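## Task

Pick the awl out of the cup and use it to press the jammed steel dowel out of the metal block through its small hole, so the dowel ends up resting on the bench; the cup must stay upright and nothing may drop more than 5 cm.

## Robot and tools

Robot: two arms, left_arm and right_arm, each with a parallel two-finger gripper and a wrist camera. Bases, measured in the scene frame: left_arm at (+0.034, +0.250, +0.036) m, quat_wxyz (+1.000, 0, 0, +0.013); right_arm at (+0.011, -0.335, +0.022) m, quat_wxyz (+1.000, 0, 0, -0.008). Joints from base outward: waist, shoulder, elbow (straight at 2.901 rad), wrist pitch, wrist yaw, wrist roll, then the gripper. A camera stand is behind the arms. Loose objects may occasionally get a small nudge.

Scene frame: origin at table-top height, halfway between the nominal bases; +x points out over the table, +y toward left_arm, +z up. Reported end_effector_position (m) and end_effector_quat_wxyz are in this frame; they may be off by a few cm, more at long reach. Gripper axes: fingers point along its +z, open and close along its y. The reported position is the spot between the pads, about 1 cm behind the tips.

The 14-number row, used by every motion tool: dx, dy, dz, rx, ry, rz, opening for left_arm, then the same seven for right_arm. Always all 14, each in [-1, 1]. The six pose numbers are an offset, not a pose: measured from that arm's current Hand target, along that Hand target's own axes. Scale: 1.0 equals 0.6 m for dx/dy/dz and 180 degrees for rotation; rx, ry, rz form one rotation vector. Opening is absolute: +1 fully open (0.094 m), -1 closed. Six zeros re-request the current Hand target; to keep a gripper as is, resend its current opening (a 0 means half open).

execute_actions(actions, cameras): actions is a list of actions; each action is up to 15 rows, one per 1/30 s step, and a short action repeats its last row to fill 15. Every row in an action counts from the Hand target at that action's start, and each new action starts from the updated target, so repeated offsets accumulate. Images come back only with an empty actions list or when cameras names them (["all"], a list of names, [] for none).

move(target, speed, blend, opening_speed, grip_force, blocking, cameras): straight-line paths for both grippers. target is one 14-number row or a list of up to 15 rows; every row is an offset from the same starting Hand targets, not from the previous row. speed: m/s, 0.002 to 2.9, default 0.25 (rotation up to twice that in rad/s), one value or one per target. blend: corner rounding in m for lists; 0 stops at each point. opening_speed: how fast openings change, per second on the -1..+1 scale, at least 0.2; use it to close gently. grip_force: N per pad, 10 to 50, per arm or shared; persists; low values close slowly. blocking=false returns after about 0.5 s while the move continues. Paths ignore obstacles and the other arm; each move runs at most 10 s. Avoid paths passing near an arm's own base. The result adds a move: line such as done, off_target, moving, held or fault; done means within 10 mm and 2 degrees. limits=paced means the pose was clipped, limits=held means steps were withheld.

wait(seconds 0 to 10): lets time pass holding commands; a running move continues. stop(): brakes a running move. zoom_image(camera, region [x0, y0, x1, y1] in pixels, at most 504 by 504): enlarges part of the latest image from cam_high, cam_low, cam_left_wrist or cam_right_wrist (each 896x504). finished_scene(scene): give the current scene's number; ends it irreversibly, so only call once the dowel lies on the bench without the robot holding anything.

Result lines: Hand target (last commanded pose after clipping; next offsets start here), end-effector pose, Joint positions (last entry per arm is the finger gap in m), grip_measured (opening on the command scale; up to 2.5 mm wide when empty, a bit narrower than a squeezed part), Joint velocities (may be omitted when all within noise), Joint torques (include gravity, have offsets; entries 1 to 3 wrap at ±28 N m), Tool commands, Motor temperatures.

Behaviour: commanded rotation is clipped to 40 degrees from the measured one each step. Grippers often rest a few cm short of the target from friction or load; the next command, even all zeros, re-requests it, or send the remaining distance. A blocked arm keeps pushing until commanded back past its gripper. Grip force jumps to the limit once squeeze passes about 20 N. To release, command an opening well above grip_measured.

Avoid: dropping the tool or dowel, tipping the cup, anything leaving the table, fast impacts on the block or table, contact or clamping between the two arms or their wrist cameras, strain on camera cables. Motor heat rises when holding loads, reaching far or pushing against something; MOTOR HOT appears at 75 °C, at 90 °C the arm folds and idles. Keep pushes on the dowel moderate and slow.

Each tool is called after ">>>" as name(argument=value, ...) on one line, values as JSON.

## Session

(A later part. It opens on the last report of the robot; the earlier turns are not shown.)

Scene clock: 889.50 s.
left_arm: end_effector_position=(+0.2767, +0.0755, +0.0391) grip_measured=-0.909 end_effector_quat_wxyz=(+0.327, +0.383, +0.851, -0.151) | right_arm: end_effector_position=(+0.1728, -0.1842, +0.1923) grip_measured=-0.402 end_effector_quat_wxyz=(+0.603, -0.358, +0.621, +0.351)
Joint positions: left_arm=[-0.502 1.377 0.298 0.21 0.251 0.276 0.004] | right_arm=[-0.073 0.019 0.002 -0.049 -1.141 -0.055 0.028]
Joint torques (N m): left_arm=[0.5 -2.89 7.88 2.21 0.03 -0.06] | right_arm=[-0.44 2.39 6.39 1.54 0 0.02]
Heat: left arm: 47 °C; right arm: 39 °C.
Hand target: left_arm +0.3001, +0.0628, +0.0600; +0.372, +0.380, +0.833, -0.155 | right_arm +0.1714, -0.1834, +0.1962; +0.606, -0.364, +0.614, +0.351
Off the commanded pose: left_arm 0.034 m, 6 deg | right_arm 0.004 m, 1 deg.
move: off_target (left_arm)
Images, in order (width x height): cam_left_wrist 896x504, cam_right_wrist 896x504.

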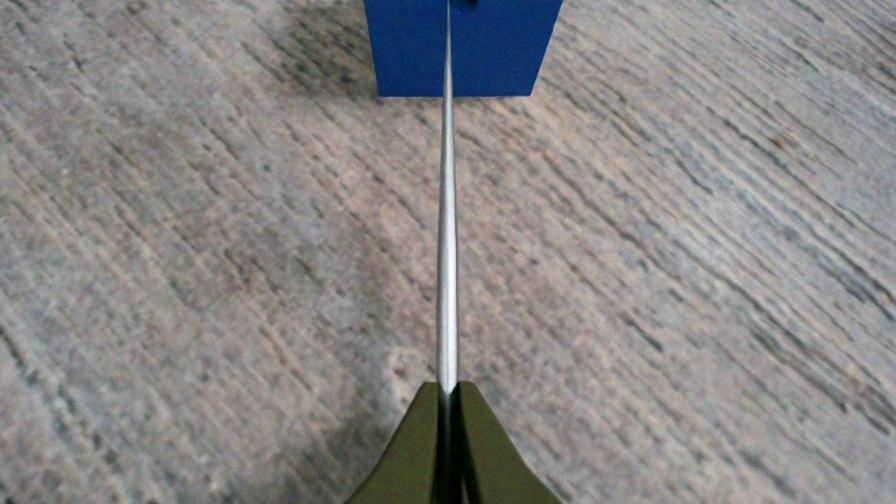

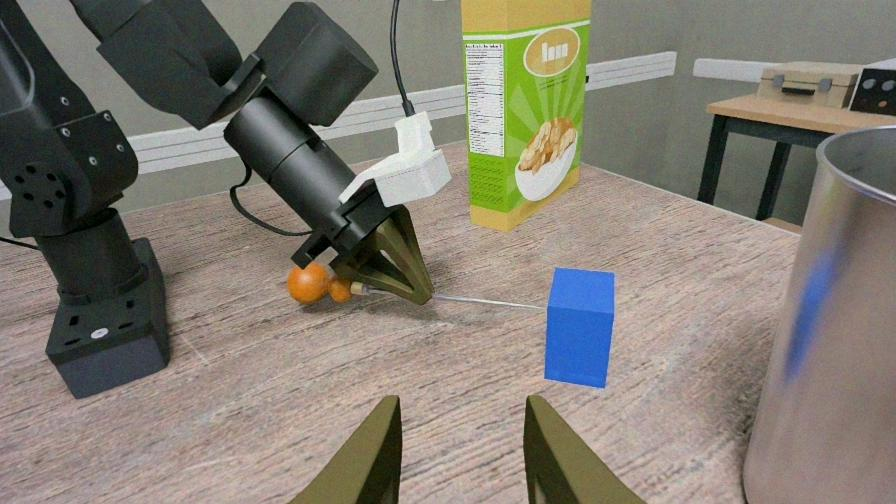

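>>> move(target=[[0.0031,0.0177,-0.0028,-0.0079,0.0002,-0.0073,-1,0,0,0,0,0,0,-0.4],[0.0012,-0.0071,0.0034,0.0031,0,0.0029,-1,0,0,0,0,0,0,-0.4]], speed=0.04, cameras=["cam_left_wrist","cam_right_wrist"])

>>> zoom_image(camera="cam_right_wrist", region=[420, 260, 620, 400])

>>> zoom_image(camera="cam_left_wrist", region=[397, 0, 497, 56])

Scene clock: 923.03 s.
left_arm: end_effector_position=(+0.2753, +0.0716, +0.0379) grip_measured=-0.909 end_effector_quat_wxyz=(+0.327, +0.388, +0.848, -0.154) | right_arm: end_effector_position=(+0.1728, -0.1842, +0.1923) grip_measured=-0.402 end_effector_quat_wxyz=(+0.603, -0.358, +0.621, +0.351)
Joint positions: left_arm=[-0.516 1.39 0.298 0.224 0.251 0.275 0.004] | right_arm=[-0.073 0.019 0.002 -0.049 -1.141 -0.055 0.028]
Joint torques (N m): left_arm=[-0.5 -2.96 7.57 2.26 0.07 -0.11] | right_arm=[-0.4 2.43 6.39 1.54 0 0.02]
Heat: left arm: 46 °C; right arm: 39 °C.
Hand target: left_arm +0.2976, +0.0593, +0.0580; +0.371, +0.385, +0.830, -0.157 | right_arm +0.1714, -0.1834, +0.1962; +0.606, -0.364, +0.614, +0.351
Off the commanded pose: left_arm 0.033 m, 5 deg | right_arm 0.004 m, 1 deg.
move: off_target (left_arm)
Images, in order (width x height): cam_left_wrist 896x504, cam_right_wrist 896x504.

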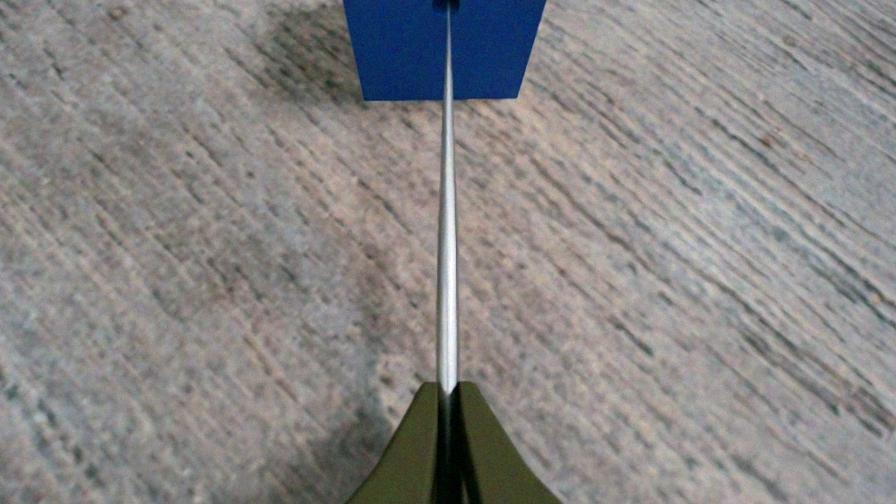

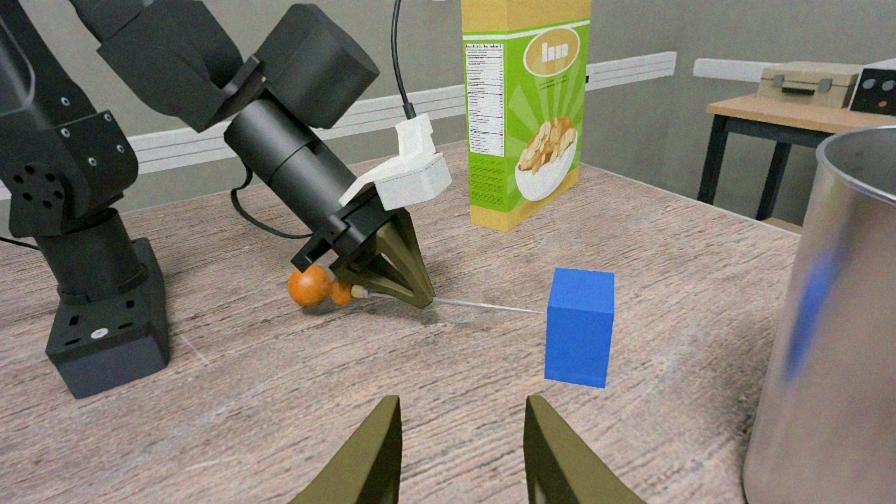

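Scaled by 2.520.

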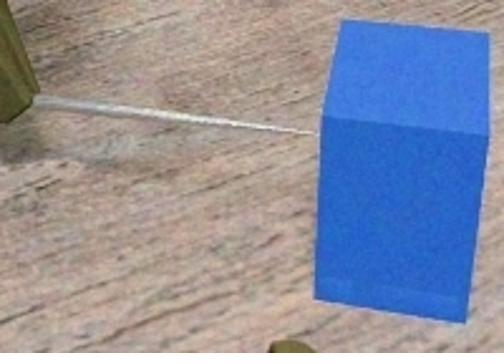

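Scaled by 5.040.

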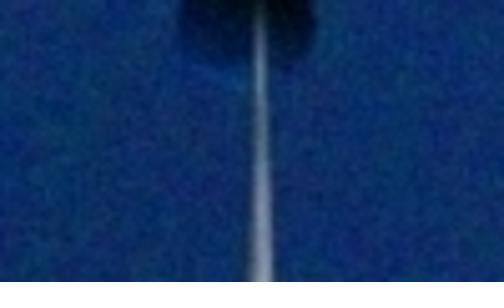

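>>> move(target=[-0.0169,-0.0016,0.0184,0,0,0,-1,0,0,0,0,0,0,-0.4], speed=0.02, cameras=["cam_left_wrist","cam_right_wrist"])

>>> zoom_image(camera="cam_right_wrist", region=[420, 260, 620, 400])

>>> zoom_image(camera="cam_left_wrist", region=[397, 0, 497, 56])

Scene clock: 941.33 s.
left_arm: end_effector_position=(+0.2852, +0.0632, +0.0371) grip_measured=-0.909 end_effector_quat_wxyz=(+0.326, +0.385, +0.850, -0.151) | right_arm: end_effector_position=(+0.1728, -0.1842, +0.1923) grip_measured=-0.402 end_effector_quat_wxyz=(+0.603, -0.358, +0.621, +0.351)
Joint positions: left_arm=[-0.536 1.451 0.343 0.242 0.231 0.255 0.004] | right_arm=[-0.073 0.019 0.002 -0.049 -1.141 -0.055 0.028]
Joint torques (N m): left_arm=[-0.55 -3.38 7.73 2.27 0.07 -0.07] | right_arm=[-0.46 2.45 6.43 1.52 -0.01 0.03]
Heat: left arm: 48 °C; right arm: 39 °C.
Hand target: left_arm +0.3067, +0.0473, +0.0580; +0.371, +0.385, +0.830, -0.157 | right_arm +0.1714, -0.1834, +0.1962; +0.606, -0.364, +0.614, +0.351
Off the commanded pose: left_arm 0.034 m, 6 deg | right_arm 0.004 m, 1 deg.
move: off_target (left_arm)
Images, in order (width x height): cam_left_wrist 896x504, cam_right_wrist 896x504.

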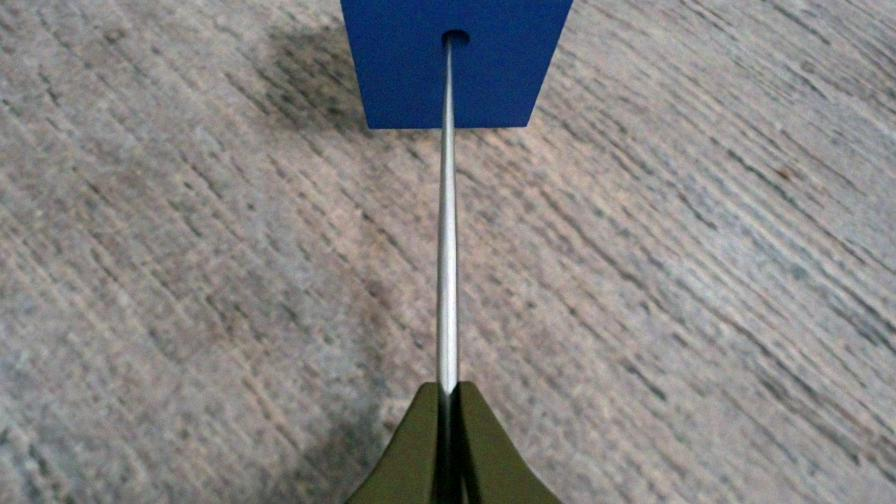

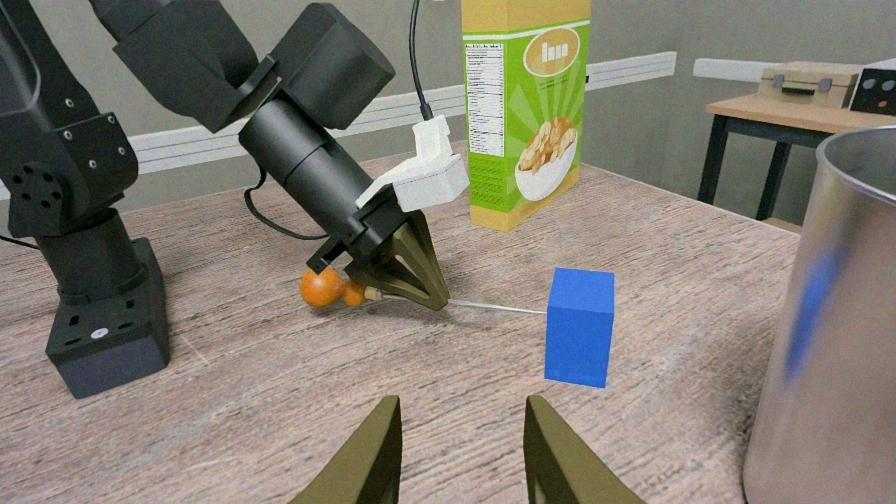

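Scaled by 2.520.

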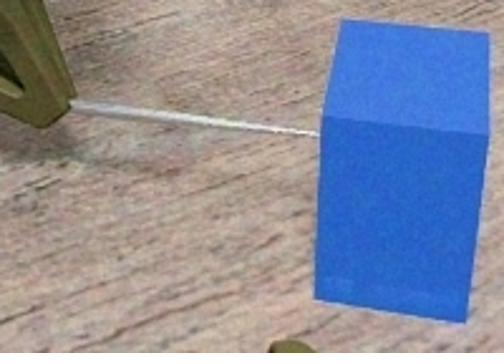

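Scaled by 5.040.

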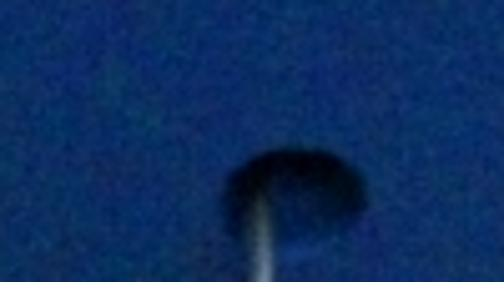

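>>> move(target=[[0,0,0,0,0,0,-1,-0.142,-0.0787,0.1617,0.0835,0.4348,0.0759,0.6],[0,0,0,0,0,0,-1,0.0047,-0.1535,0.3792,0.4215,0.3602,0.5159,0.6]], speed=0.25, blend=[0.05,0], cameras=["cam_high","cam_left_wrist","cam_right_wrist","cam_low"])

Scene clock: 1018.93 s.
left_arm: end_effector_position=(+0.2852, +0.0632, +0.0371) grip_measured=-0.909 end_effector_quat_wxyz=(+0.326, +0.385, +0.850, -0.151) | right_arm: end_effector_position=(+0.3680, -0.0289, +0.1846) grip_measured=+0.599 end_effector_quat_wxyz=(-0.036, +0.411, +0.904, +0.110)
Joint positions: left_arm=[-0.536 1.451 0.343 0.242 0.231 0.255 0.004] | right_arm=[0.66 2.29 2.415 -1.535 -0.168 1.509 0.075]
Joint torques (N m): left_arm=[-0.54 -3.4 7.71 2.26 0.04 -0.1] | right_arm=[-0.42 -10.82 7.62 0.06 -0.08 0.07]
Heat: left arm: 49 °C; right arm: 40 °C.
Hand target: left_arm +0.3067, +0.0473, +0.0580; +0.371, +0.385, +0.830, -0.157 | right_arm +0.3629, -0.0300, +0.1896; -0.080, +0.411, +0.907, +0.035
Off the commanded pose: left_arm 0.034 m, 6 deg | right_arm 0.007 m, 10 deg.
joint sent to its limit (right arm) — joint 4 (wrist pitch), lower limit. The joint targets are off in position and orientation.
move: off_target (left_arm, right_arm)

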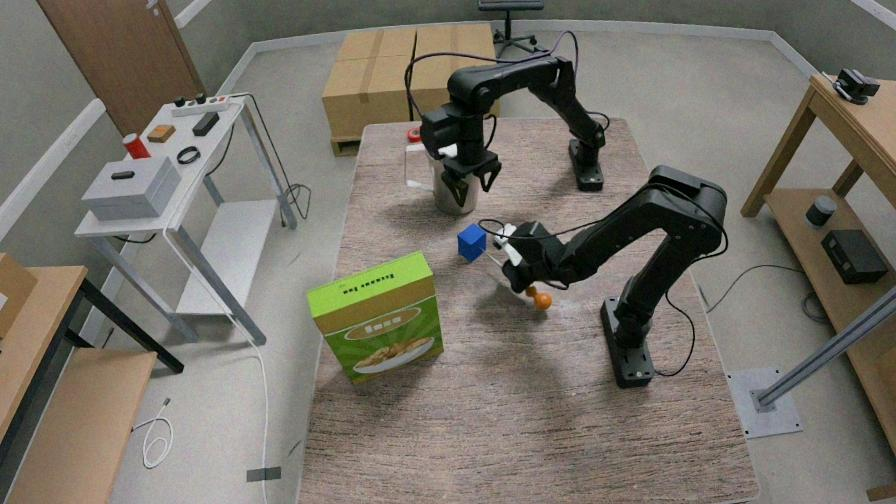

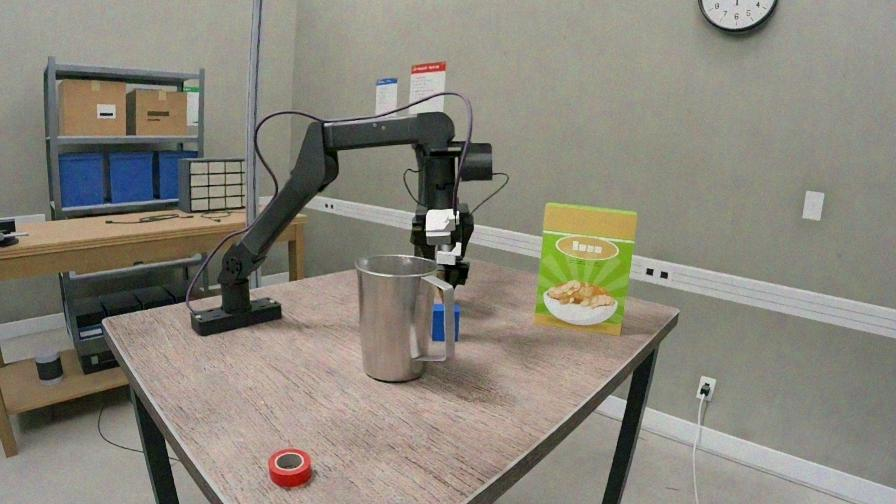

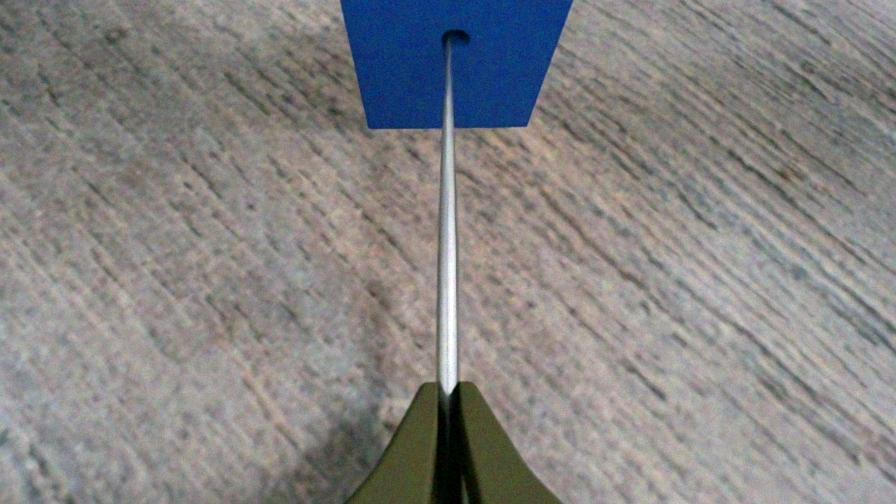

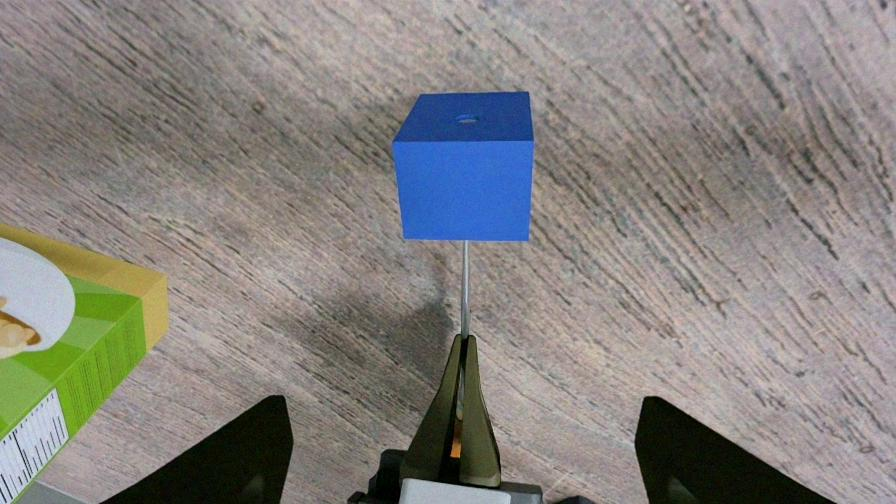

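>>> move(target=[0,0,0,0,0,0,-1,-0.0158,0.028,0.1326,0,0,0,0.6], speed=0.12, cameras=["cam_right_wrist","cam_high"])

Scene clock: 1044.93 s.
left_arm: end_effector_position=(+0.2852, +0.0632, +0.0371) grip_measured=-0.909 end_effector_quat_wxyz=(+0.326, +0.385, +0.850, -0.151) | right_arm: end_effector_position=(+0.3755, -0.0136, +0.1026) grip_measured=+0.599 end_effector_quat_wxyz=(-0.071, +0.411, +0.908, +0.047)
Joint positions: left_arm=[-0.536 1.451 0.343 0.242 0.231 0.255 0.004] | right_arm=[0.675 2.521 2.504 -1.537 -0.17 1.509 0.075]
Joint torques (N m): left_arm=[-0.61 -3.34 7.75 2.28 0.05 -0.09] | right_arm=[0.46 -12.62 7.57 -0.18 -0.04 -0.05]
Motor temperatures (°C): left_arm=[29 28 41 50 28 29 30] | right_arm=[31 36 40 35 27 26 30]
Heat: left arm: 50 °C; right arm: 40 °C.
Hand target: left_arm +0.3067, +0.0473, +0.0580; +0.371, +0.385, +0.830, -0.157 | right_arm +0.3725, -0.0156, +0.1096; -0.080, +0.411, +0.907, +0.035
Off the commanded pose: left_arm 0.034 m, 6 deg | right_arm 0.008 m, 2 deg.
joint sent to its limit (right arm) — joint 4 (wrist pitch), lower limit. The joint targets are off in position, not in orientation.
move: off_target (left_arm)
Images, in order (width x height): cam_high 896x504, cam_right_wrist 896x504.

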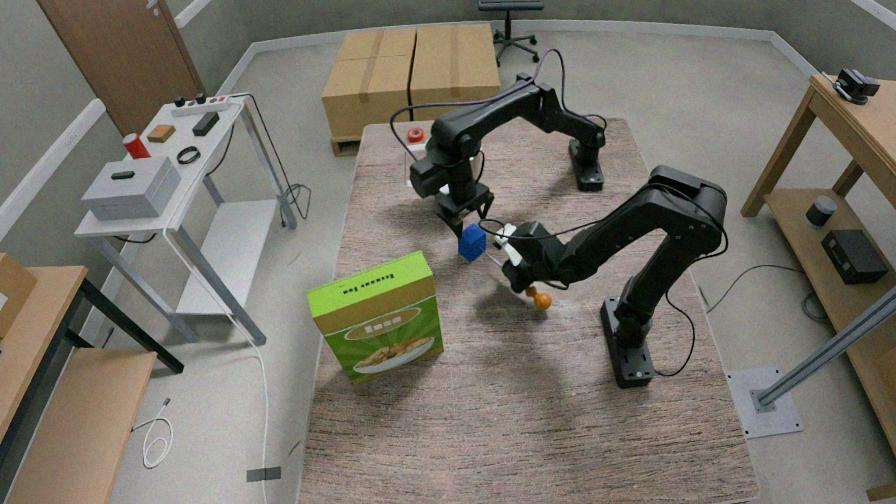

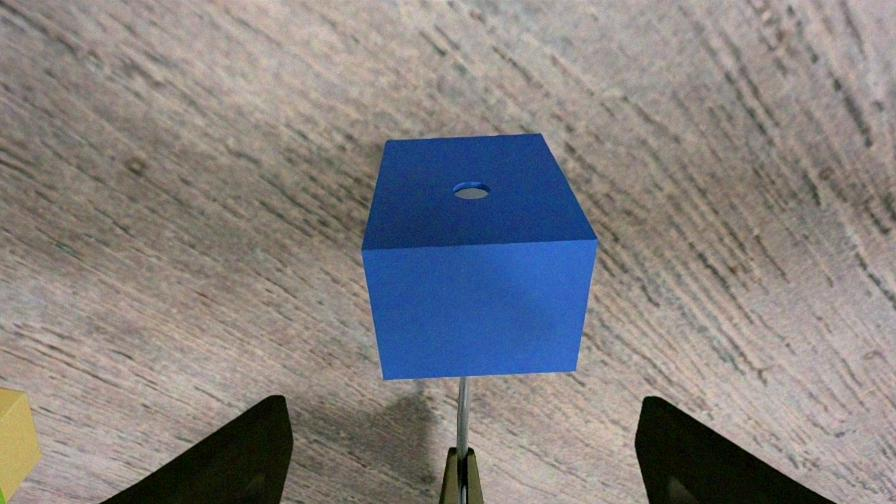

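>>> move(target=[0,0,0,0,0,0,-1,0,-0.0138,0.0822,0,0,-0.0133,0.6], speed=0.08, cameras=["cam_right_wrist","cam_high","cam_low"])

Scene clock: 1062.60 s.
left_arm: end_effector_position=(+0.2850, +0.0629, +0.0371) grip_measured=-0.909 end_effector_quat_wxyz=(+0.326, +0.386, +0.850, -0.152) | right_arm: end_effector_position=(+0.3607, -0.0196, +0.0357) grip_measured=+0.599 end_effector_quat_wxyz=(-0.089, +0.397, +0.914, +0.015)
Joint positions: left_arm=[-0.538 1.451 0.343 0.242 0.231 0.255 0.004] | right_arm=[0.684 2.508 2.212 -1.334 -0.17 1.482 0.075]
Joint torques (N m): left_arm=[-0.57 -3.23 7.71 2.24 0.04 -0.07] | right_arm=[0.57 -17.52 4.45 0.12 -0.04 -0.05]
Heat: left arm: 50 °C; right arm: 40 °C.
Hand target: left_arm +0.3067, +0.0473, +0.0580; +0.371, +0.385, +0.830, -0.157 | right_arm +0.3606, -0.0147, +0.0611; -0.079, +0.392, +0.916, +0.037
Off the commanded pose: left_arm 0.034 m, 6 deg | right_arm 0.026 m, 3 deg.
move: off_target (left_arm, right_arm)
Images, in order (width x height): cam_high 896x504, cam_low 896x504, cam_right_wrist 896x504.

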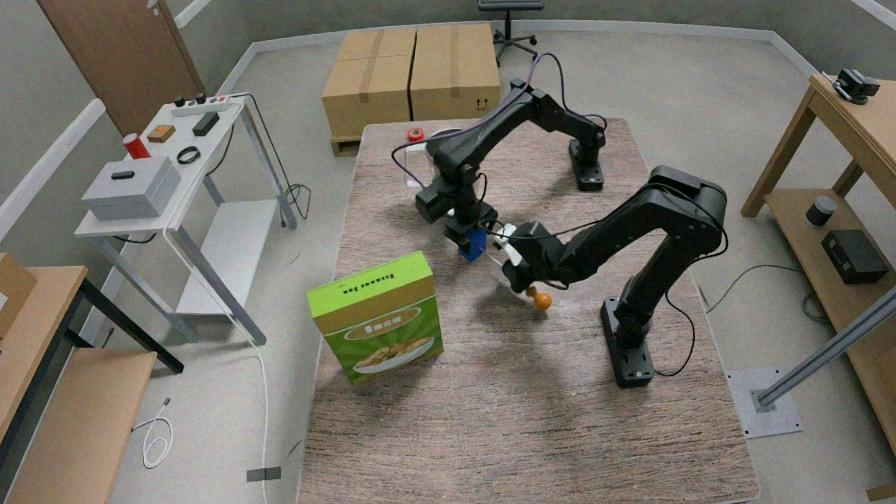

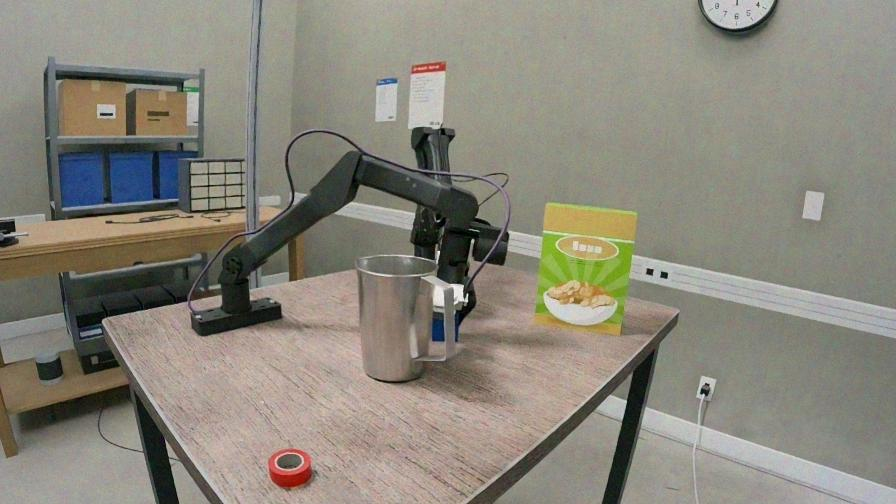

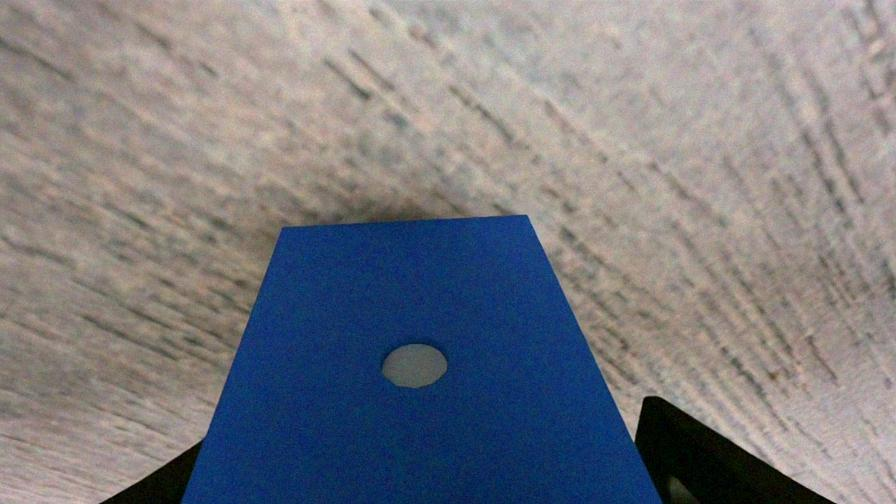

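>>> move(target=[0,0,0,0,0,0,-1,-0.0095,0.0145,-0.0185,0,0,0,0.6], speed=0.08, cameras=["cam_right_wrist","cam_left_wrist"])

Scene clock: 1083.40 s.
left_arm: end_effector_position=(+0.2850, +0.0629, +0.0371) grip_measured=-0.909 end_effector_quat_wxyz=(+0.326, +0.386, +0.850, -0.152) | right_arm: end_effector_position=(+0.3699, -0.0124, +0.0646) grip_measured=+0.599 end_effector_quat_wxyz=(-0.077, +0.389, +0.917, +0.036)
Joint positions: left_arm=[-0.538 1.451 0.343 0.242 0.231 0.255 0.004] | right_arm=[0.684 2.508 2.329 -1.403 -0.17 1.469 0.075]
Joint torques (N m): left_arm=[-0.61 -3.37 7.71 2.26 0.02 -0.11] | right_arm=[-0.5 -12.53 7.68 -0.1 -0.04 -0.05]
Motor temperatures (°C): left_arm=[29 28 41 50 28 29 30] | right_arm=[31 42 39 34 27 26 30]
Heat: left arm: 50 °C; right arm: 42 °C.
Hand target: left_arm +0.3067, +0.0473, +0.0580; +0.371, +0.385, +0.830, -0.157 | right_arm +0.3720, -0.0142, +0.0710; -0.079, +0.392, +0.916, +0.037
Off the commanded pose: left_arm 0.034 m, 6 deg | right_arm 0.007 m, 0 deg.
move: off_target (left_arm)
Images, in order (width x height): cam_left_wrist 896x504, cam_right_wrist 896x504.

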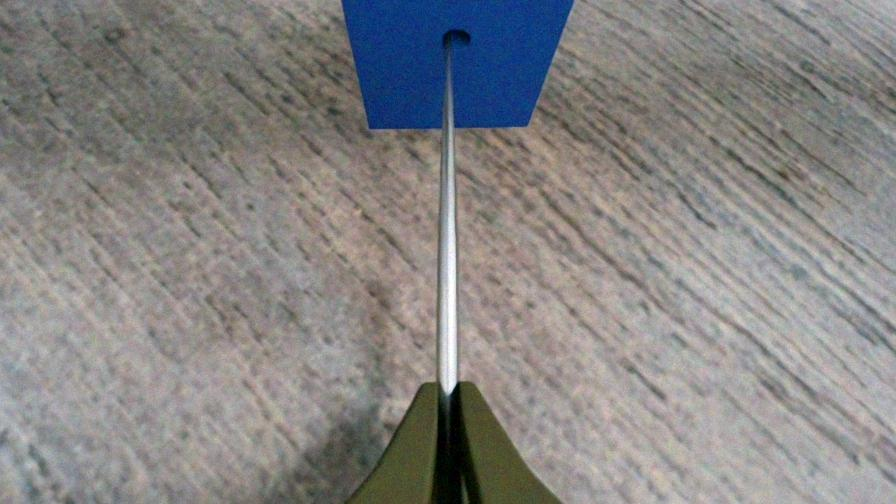

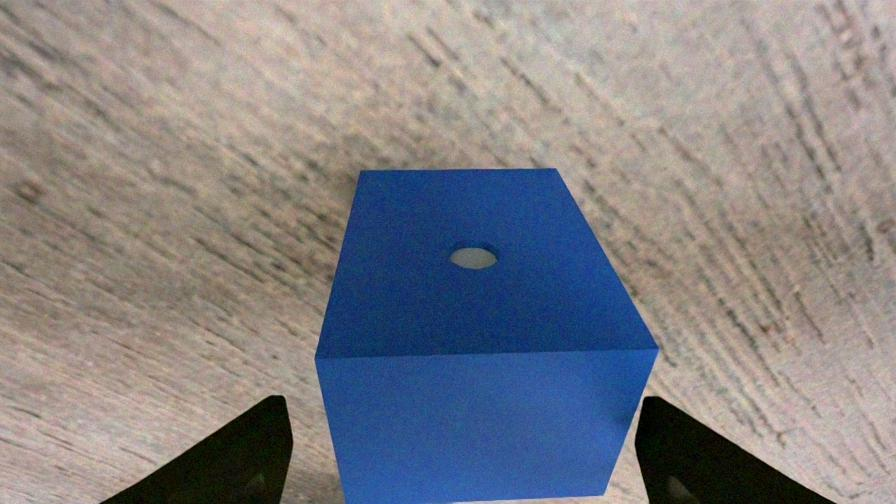

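>>> move(target=[0,0,0,0,0,0,-1,0,-0.012,0.006,0,0,0,0.6], speed=0.03, cameras=["cam_right_wrist"])

Scene clock: 1095.13 s.
left_arm: end_effector_position=(+0.2850, +0.0629, +0.0371) grip_measured=-0.909 end_effector_quat_wxyz=(+0.326, +0.386, +0.850, -0.152) | right_arm: end_effector_position=(+0.3619, -0.0187, +0.0487) grip_measured=+0.599 end_effector_quat_wxyz=(-0.087, +0.390, +0.916, +0.017)
Joint positions: left_arm=[-0.538 1.451 0.343 0.242 0.231 0.255 0.004] | right_arm=[0.684 2.508 2.265 -1.382 -0.17 1.468 0.075]
Joint torques (N m): left_arm=[-0.61 -3.43 7.62 2.27 0.03 -0.1] | right_arm=[-0.54 -16.28 4.49 0.16 -0.03 -0.06]
Heat: left arm: 50 °C; right arm: 41 °C.
Hand target: left_arm +0.3067, +0.0473, +0.0580; +0.371, +0.385, +0.830, -0.157 | right_arm +0.3664, -0.0187, +0.0675; -0.079, +0.392, +0.916, +0.037
Off the commanded pose: left_arm 0.034 m, 6 deg | right_arm 0.019 m, 2 deg.
move: off_target (left_arm, right_arm)
Images, in order (width x height): cam_right_wrist 896x504.

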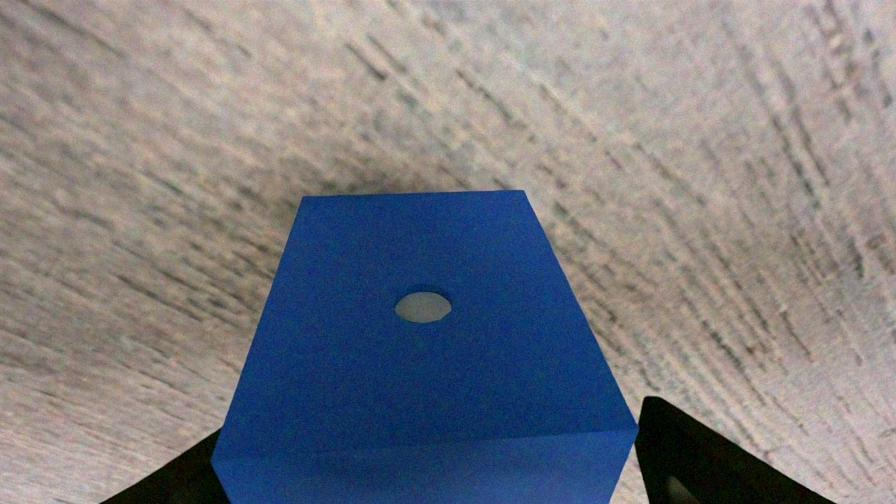

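>>> move(target=[0,0,0,0,0,0,-1,0,0,0,0,0,0,0.0], opening_speed=0.25, cameras=["cam_right_wrist","cam_left_wrist"])

Scene clock: 1103.00 s.
left_arm: end_effector_position=(+0.2850, +0.0629, +0.0371) grip_measured=-0.909 end_effector_quat_wxyz=(+0.326, +0.386, +0.850, -0.152) | right_arm: end_effector_position=(+0.3665, -0.0147, +0.0485) grip_measured=+0.192 end_effector_quat_wxyz=(-0.082, +0.389, +0.917, +0.028)
Joint positions: left_arm=[-0.538 1.451 0.343 0.242 0.231 0.255 0.004] | right_arm=[0.684 2.508 2.265 -1.357 -0.171 1.466 0.056]
Joint torques (N m): left_arm=[-0.59 -3.37 7.68 2.26 0.02 -0.12] | right_arm=[-0.53 -16.24 4.55 0.04 -0.03 -0.03]
Heat: left arm: 50 °C; right arm: 42 °C.
Hand target: left_arm +0.3067, +0.0473, +0.0580; +0.371, +0.385, +0.830, -0.157 | right_arm +0.3664, -0.0187, +0.0675; -0.079, +0.392, +0.916, +0.037
Off the commanded pose: left_arm 0.034 m, 6 deg | right_arm 0.019 m, 1 deg.
move: off_target (left_arm, right_arm)
Images, in order (width x height): cam_left_wrist 896x504, cam_right_wrist 896x504.

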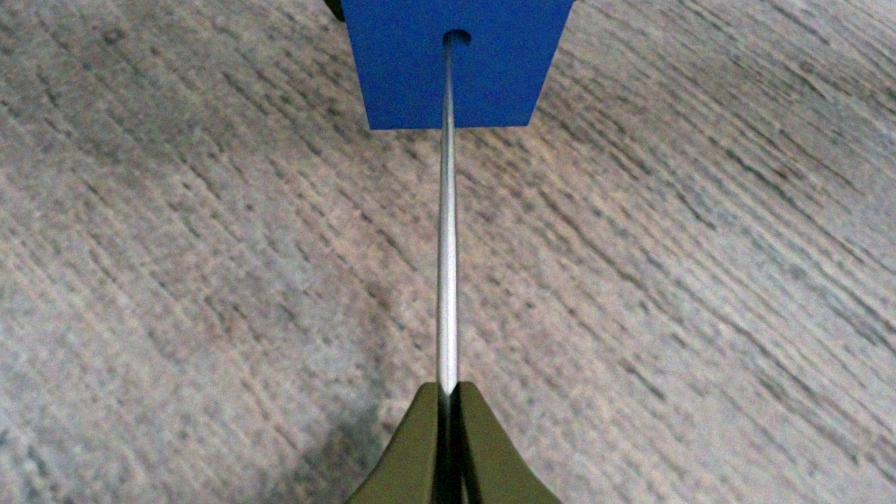

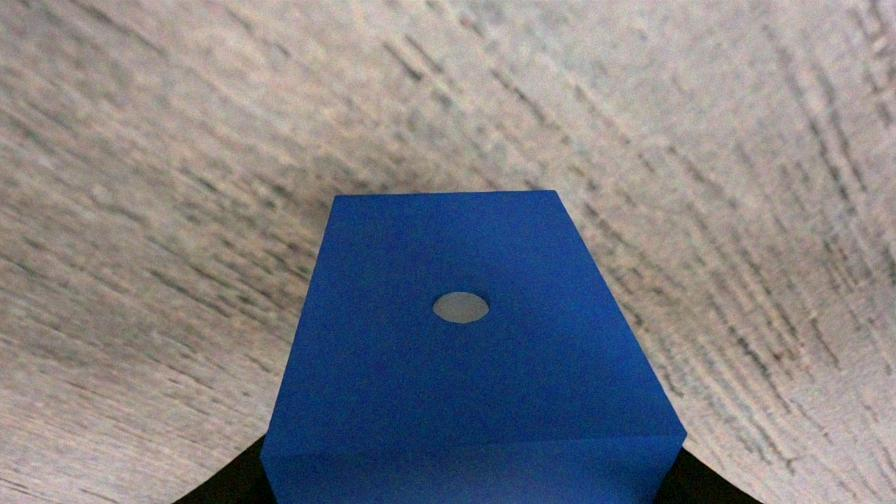

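>>> move(target=[-0.0145,0,0.0063,0,-0.0056,0,-1,-0.0101,0,0.0575,0,0,0,0.0], speed=0.04, cameras=["cam_right_wrist","cam_left_wrist"])

Scene clock: 1115.00 s.
left_arm: end_effector_position=(+0.2854, +0.0607, +0.0364) grip_measured=-0.909 end_effector_quat_wxyz=(+0.324, +0.388, +0.849, -0.152) | right_arm: end_effector_position=(+0.3663, -0.0161, +0.0486) grip_measured=+0.192 end_effector_quat_wxyz=(-0.079, +0.394, +0.915, +0.045)
Joint positions: left_arm=[-0.544 1.462 0.35 0.242 0.23 0.253 0.004] | right_arm=[0.678 2.453 2.163 -1.279 -0.182 1.476 0.056]
Joint torques (N m): left_arm=[-0.65 -3.41 8.54 2.37 0.02 -0.11] | right_arm=[-0.49 -11.38 2.52 0.61 -0.01 -0.03]
Heat: left arm: 50 °C; right arm: 44 °C.
Hand target: left_arm +0.3123, +0.0407, +0.0619; +0.378, +0.384, +0.827, -0.161 | right_arm +0.3665, -0.0186, +0.0324; -0.079, +0.392, +0.916, +0.037
Off the commanded pose: left_arm 0.042 m, 7 deg | right_arm 0.016 m, 1 deg.
move: off_target (left_arm, right_arm)
Images, in order (width x height): cam_left_wrist 896x504, cam_right_wrist 896x504.

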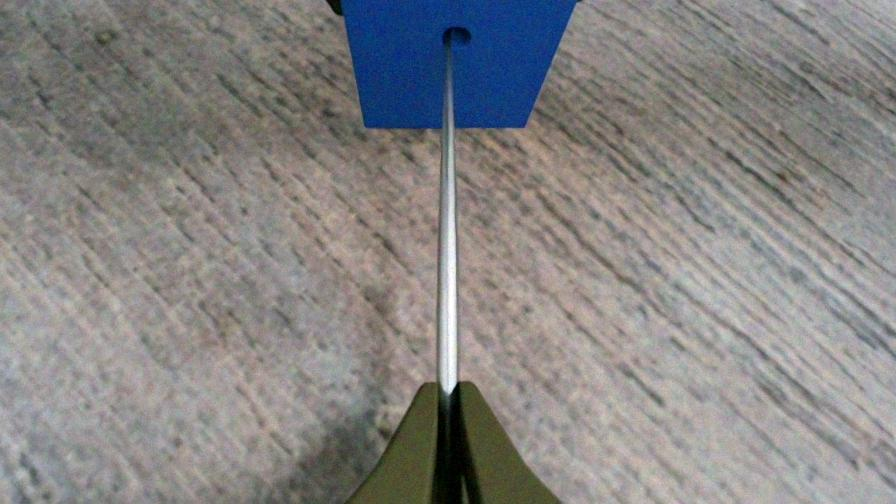

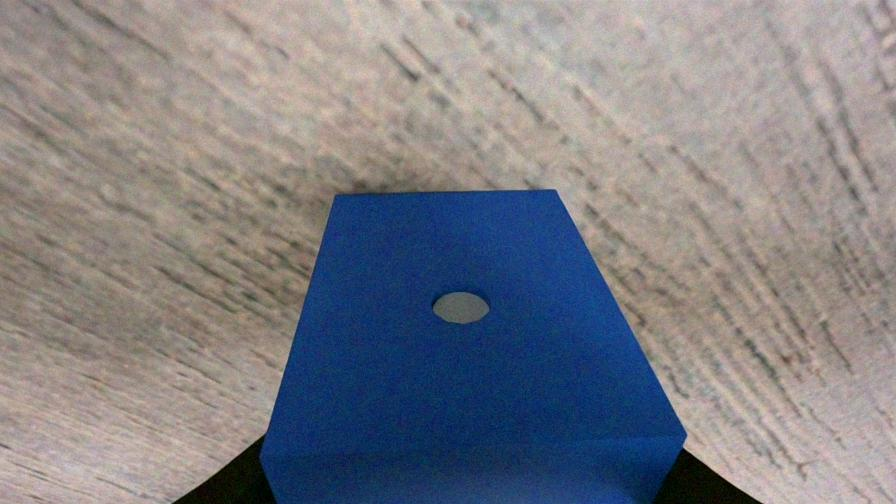

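>>> move(target=[-0.025,0,0.007,0,-0.0111,0,-1,0,0,0,0,0,0,0.0], speed=0.025, cameras=["cam_right_wrist","cam_left_wrist"])

Scene clock: 1117.83 s.
left_arm: end_effector_position=(+0.2871, +0.0580, +0.0369) grip_measured=-0.909 end_effector_quat_wxyz=(+0.323, +0.383, +0.852, -0.153) | right_arm: end_effector_position=(+0.3678, -0.0178, +0.0486) grip_measured=+0.192 end_effector_quat_wxyz=(-0.079, +0.398, +0.913, +0.045)
Joint positions: left_arm=[-0.553 1.471 0.361 0.242 0.222 0.236 0.004] | right_arm=[0.674 2.453 2.163 -1.279 -0.182 1.479 0.056]
Joint torques (N m): left_arm=[-0.94 -3.52 9.48 2.54 0.1 -0.08] | right_arm=[-0.1 -11.41 2.52 0.59 0.02 -0.08]
Heat: left arm: 50 °C; right arm: 44 °C.
Hand target: left_arm +0.3207, +0.0306, +0.0703; +0.392, +0.381, +0.820, -0.167 | right_arm +0.3665, -0.0186, +0.0324; -0.079, +0.392, +0.916, +0.037
Off the commanded pose: left_arm 0.055 m, 9 deg | right_arm 0.016 m, 1 deg.
move: off_target (left_arm, right_arm)
Images, in order (width x height): cam_left_wrist 896x504, cam_right_wrist 896x504.

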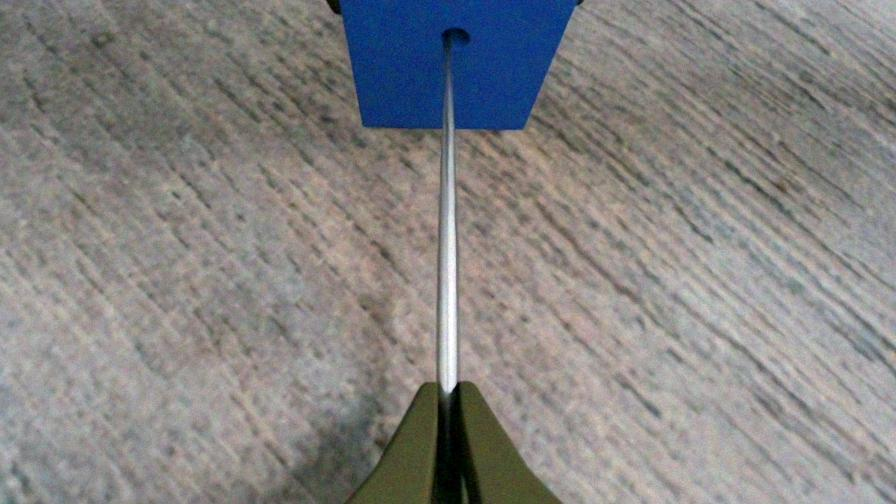

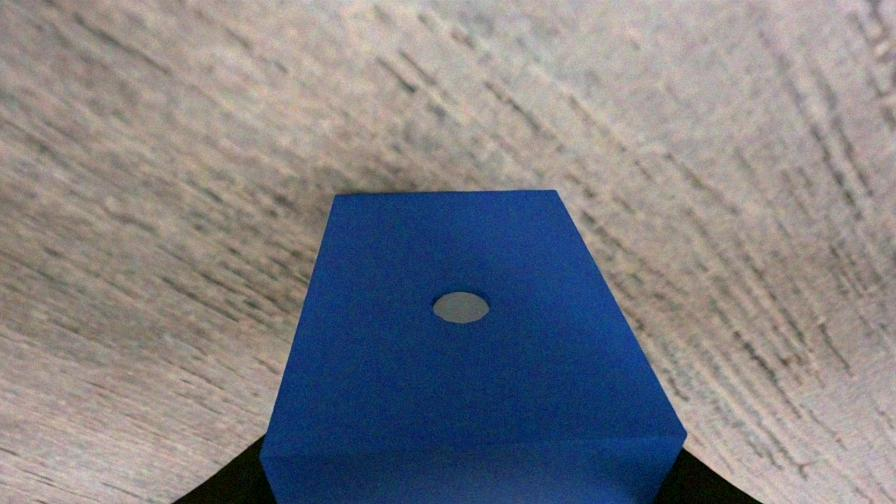

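>>> move(target=[[0,0,0,0,0,0,-1,0.0256,0.001,0.0467,0,0,0,0.0],[-0.0255,0.0006,0.0048,0,-0.0167,0,-1,0.0256,0.001,0.0467,0,0,0,0.0]], speed=0.03, cameras=["cam_right_wrist","cam_left_wrist"])

Scene clock: 1133.33 s.
left_arm: end_effector_position=(+0.2869, +0.0567, +0.0373) grip_measured=-0.909 end_effector_quat_wxyz=(+0.322, +0.375, +0.855, -0.157) | right_arm: end_effector_position=(+0.3679, -0.0168, +0.0463) grip_measured=+0.172 end_effector_quat_wxyz=(-0.065, +0.410, +0.908, +0.059)
Joint positions: left_arm=[-0.558 1.471 0.363 0.242 0.221 0.212 0.004] | right_arm=[0.68 2.404 2.067 -1.19 -0.17 1.514 0.055]
Joint torques (N m): left_arm=[-1.02 -4.11 10.04 2.89 0.13 -0.08] | right_arm=[3.21 -7.69 2.4 0.83 -0.02 0]
Motor temperatures (°C): left_arm=[29 28 46 53 28 29 30] | right_arm=[31 46 38 33 27 26 32]
Heat: left arm: 53 °C; right arm: 46 °C.
Hand target: left_arm +0.3286, +0.0217, +0.0803; +0.414, +0.377, +0.810, -0.177 | right_arm +0.3533, -0.0036, +0.0075; -0.079, +0.392, +0.916, +0.037
Off the commanded pose: left_arm 0.069 m, 12 deg | right_arm 0.044 m, 4 deg.
move: off_target (left_arm, right_arm)
Images, in order (width x height): cam_left_wrist 896x504, cam_right_wrist 896x504.

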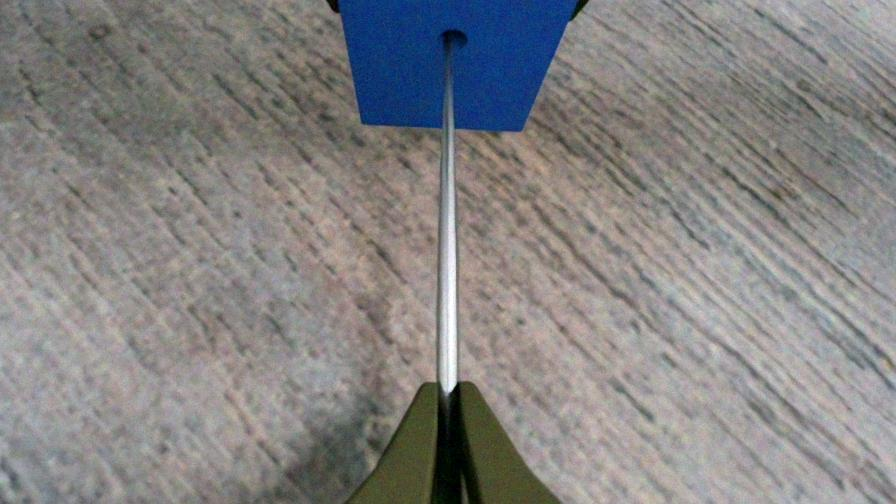

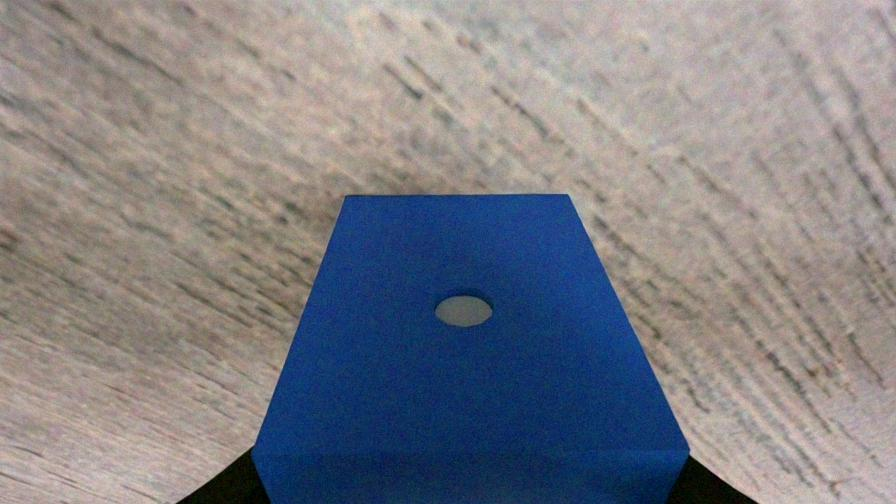

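>>> move(target=[[-0.0267,0.0006,0.005,0,-0.0167,0,-1,0,0,0,0,0,0,0.0],[-0.0534,0.0012,0.01,0,-0.0334,0,-1,0,0,0,0,0,0,0.0]], speed=0.025, cameras=["cam_right_wrist","cam_left_wrist"])

Scene clock: 1144.80 s.
left_arm: end_effector_position=(+0.2866, +0.0538, +0.0407) grip_measured=-0.909 end_effector_quat_wxyz=(+0.324, +0.364, +0.858, -0.163) | right_arm: end_effector_position=(+0.3681, -0.0170, +0.0463) grip_measured=+0.172 end_effector_quat_wxyz=(-0.064, +0.412, +0.907, +0.058)
Joint positions: left_arm=[-0.567 1.46 0.364 0.24 0.219 0.179 0.004] | right_arm=[0.68 2.404 2.067 -1.19 -0.168 1.519 0.055]
Joint torques (N m): left_arm=[-1.33 -4.81 11.29 3.49 0.26 -0.05] | right_arm=[3.15 -7.65 2.41 0.83 -0.03 -0.06]
Motor temperatures (°C): left_arm=[29 29 46 56 28 29 30] | right_arm=[31 44 37 33 27 26 32]
Heat: left arm: 56 °C; right arm: 44 °C.
Hand target: left_arm +0.3443, +0.0037, +0.1025; +0.456, +0.367, +0.787, -0.197 | right_arm +0.3533, -0.0036, +0.0075; -0.079, +0.392, +0.916, +0.037
Off the commanded pose: left_arm 0.098 m, 18 deg | right_arm 0.044 m, 4 deg.
move: off_target (left_arm, right_arm)
Images, in order (width x height): cam_left_wrist 896x504, cam_right_wrist 896x504.

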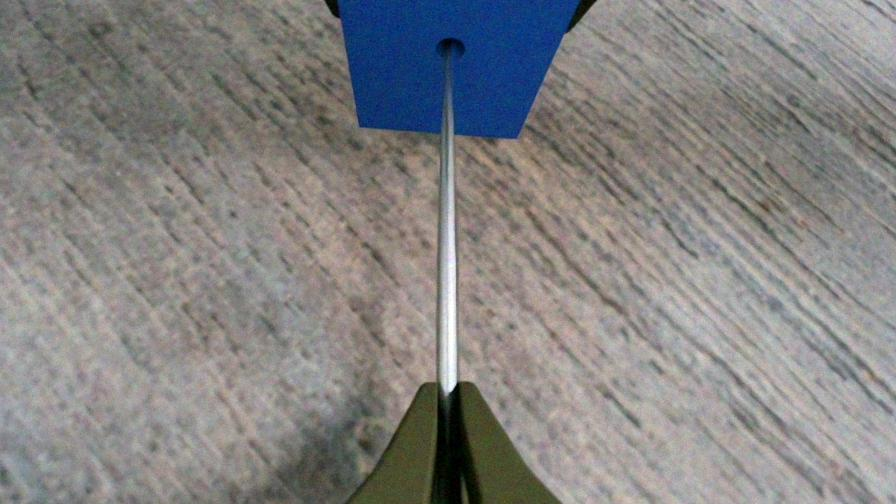

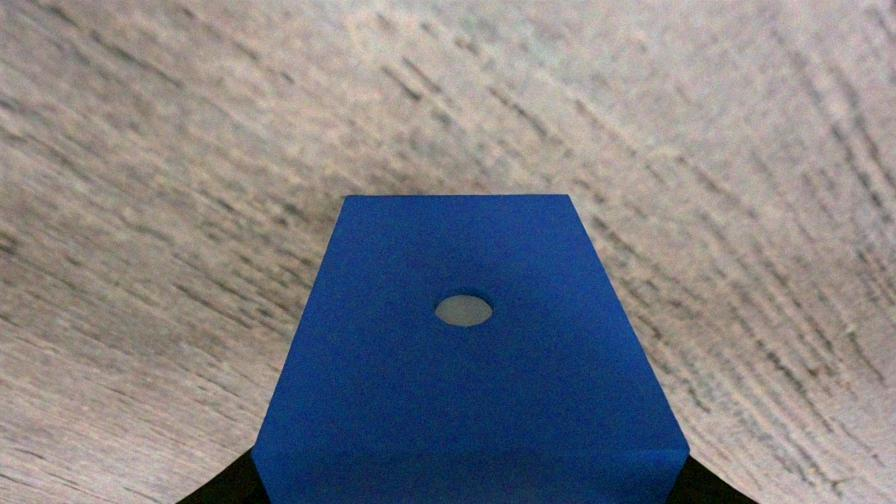

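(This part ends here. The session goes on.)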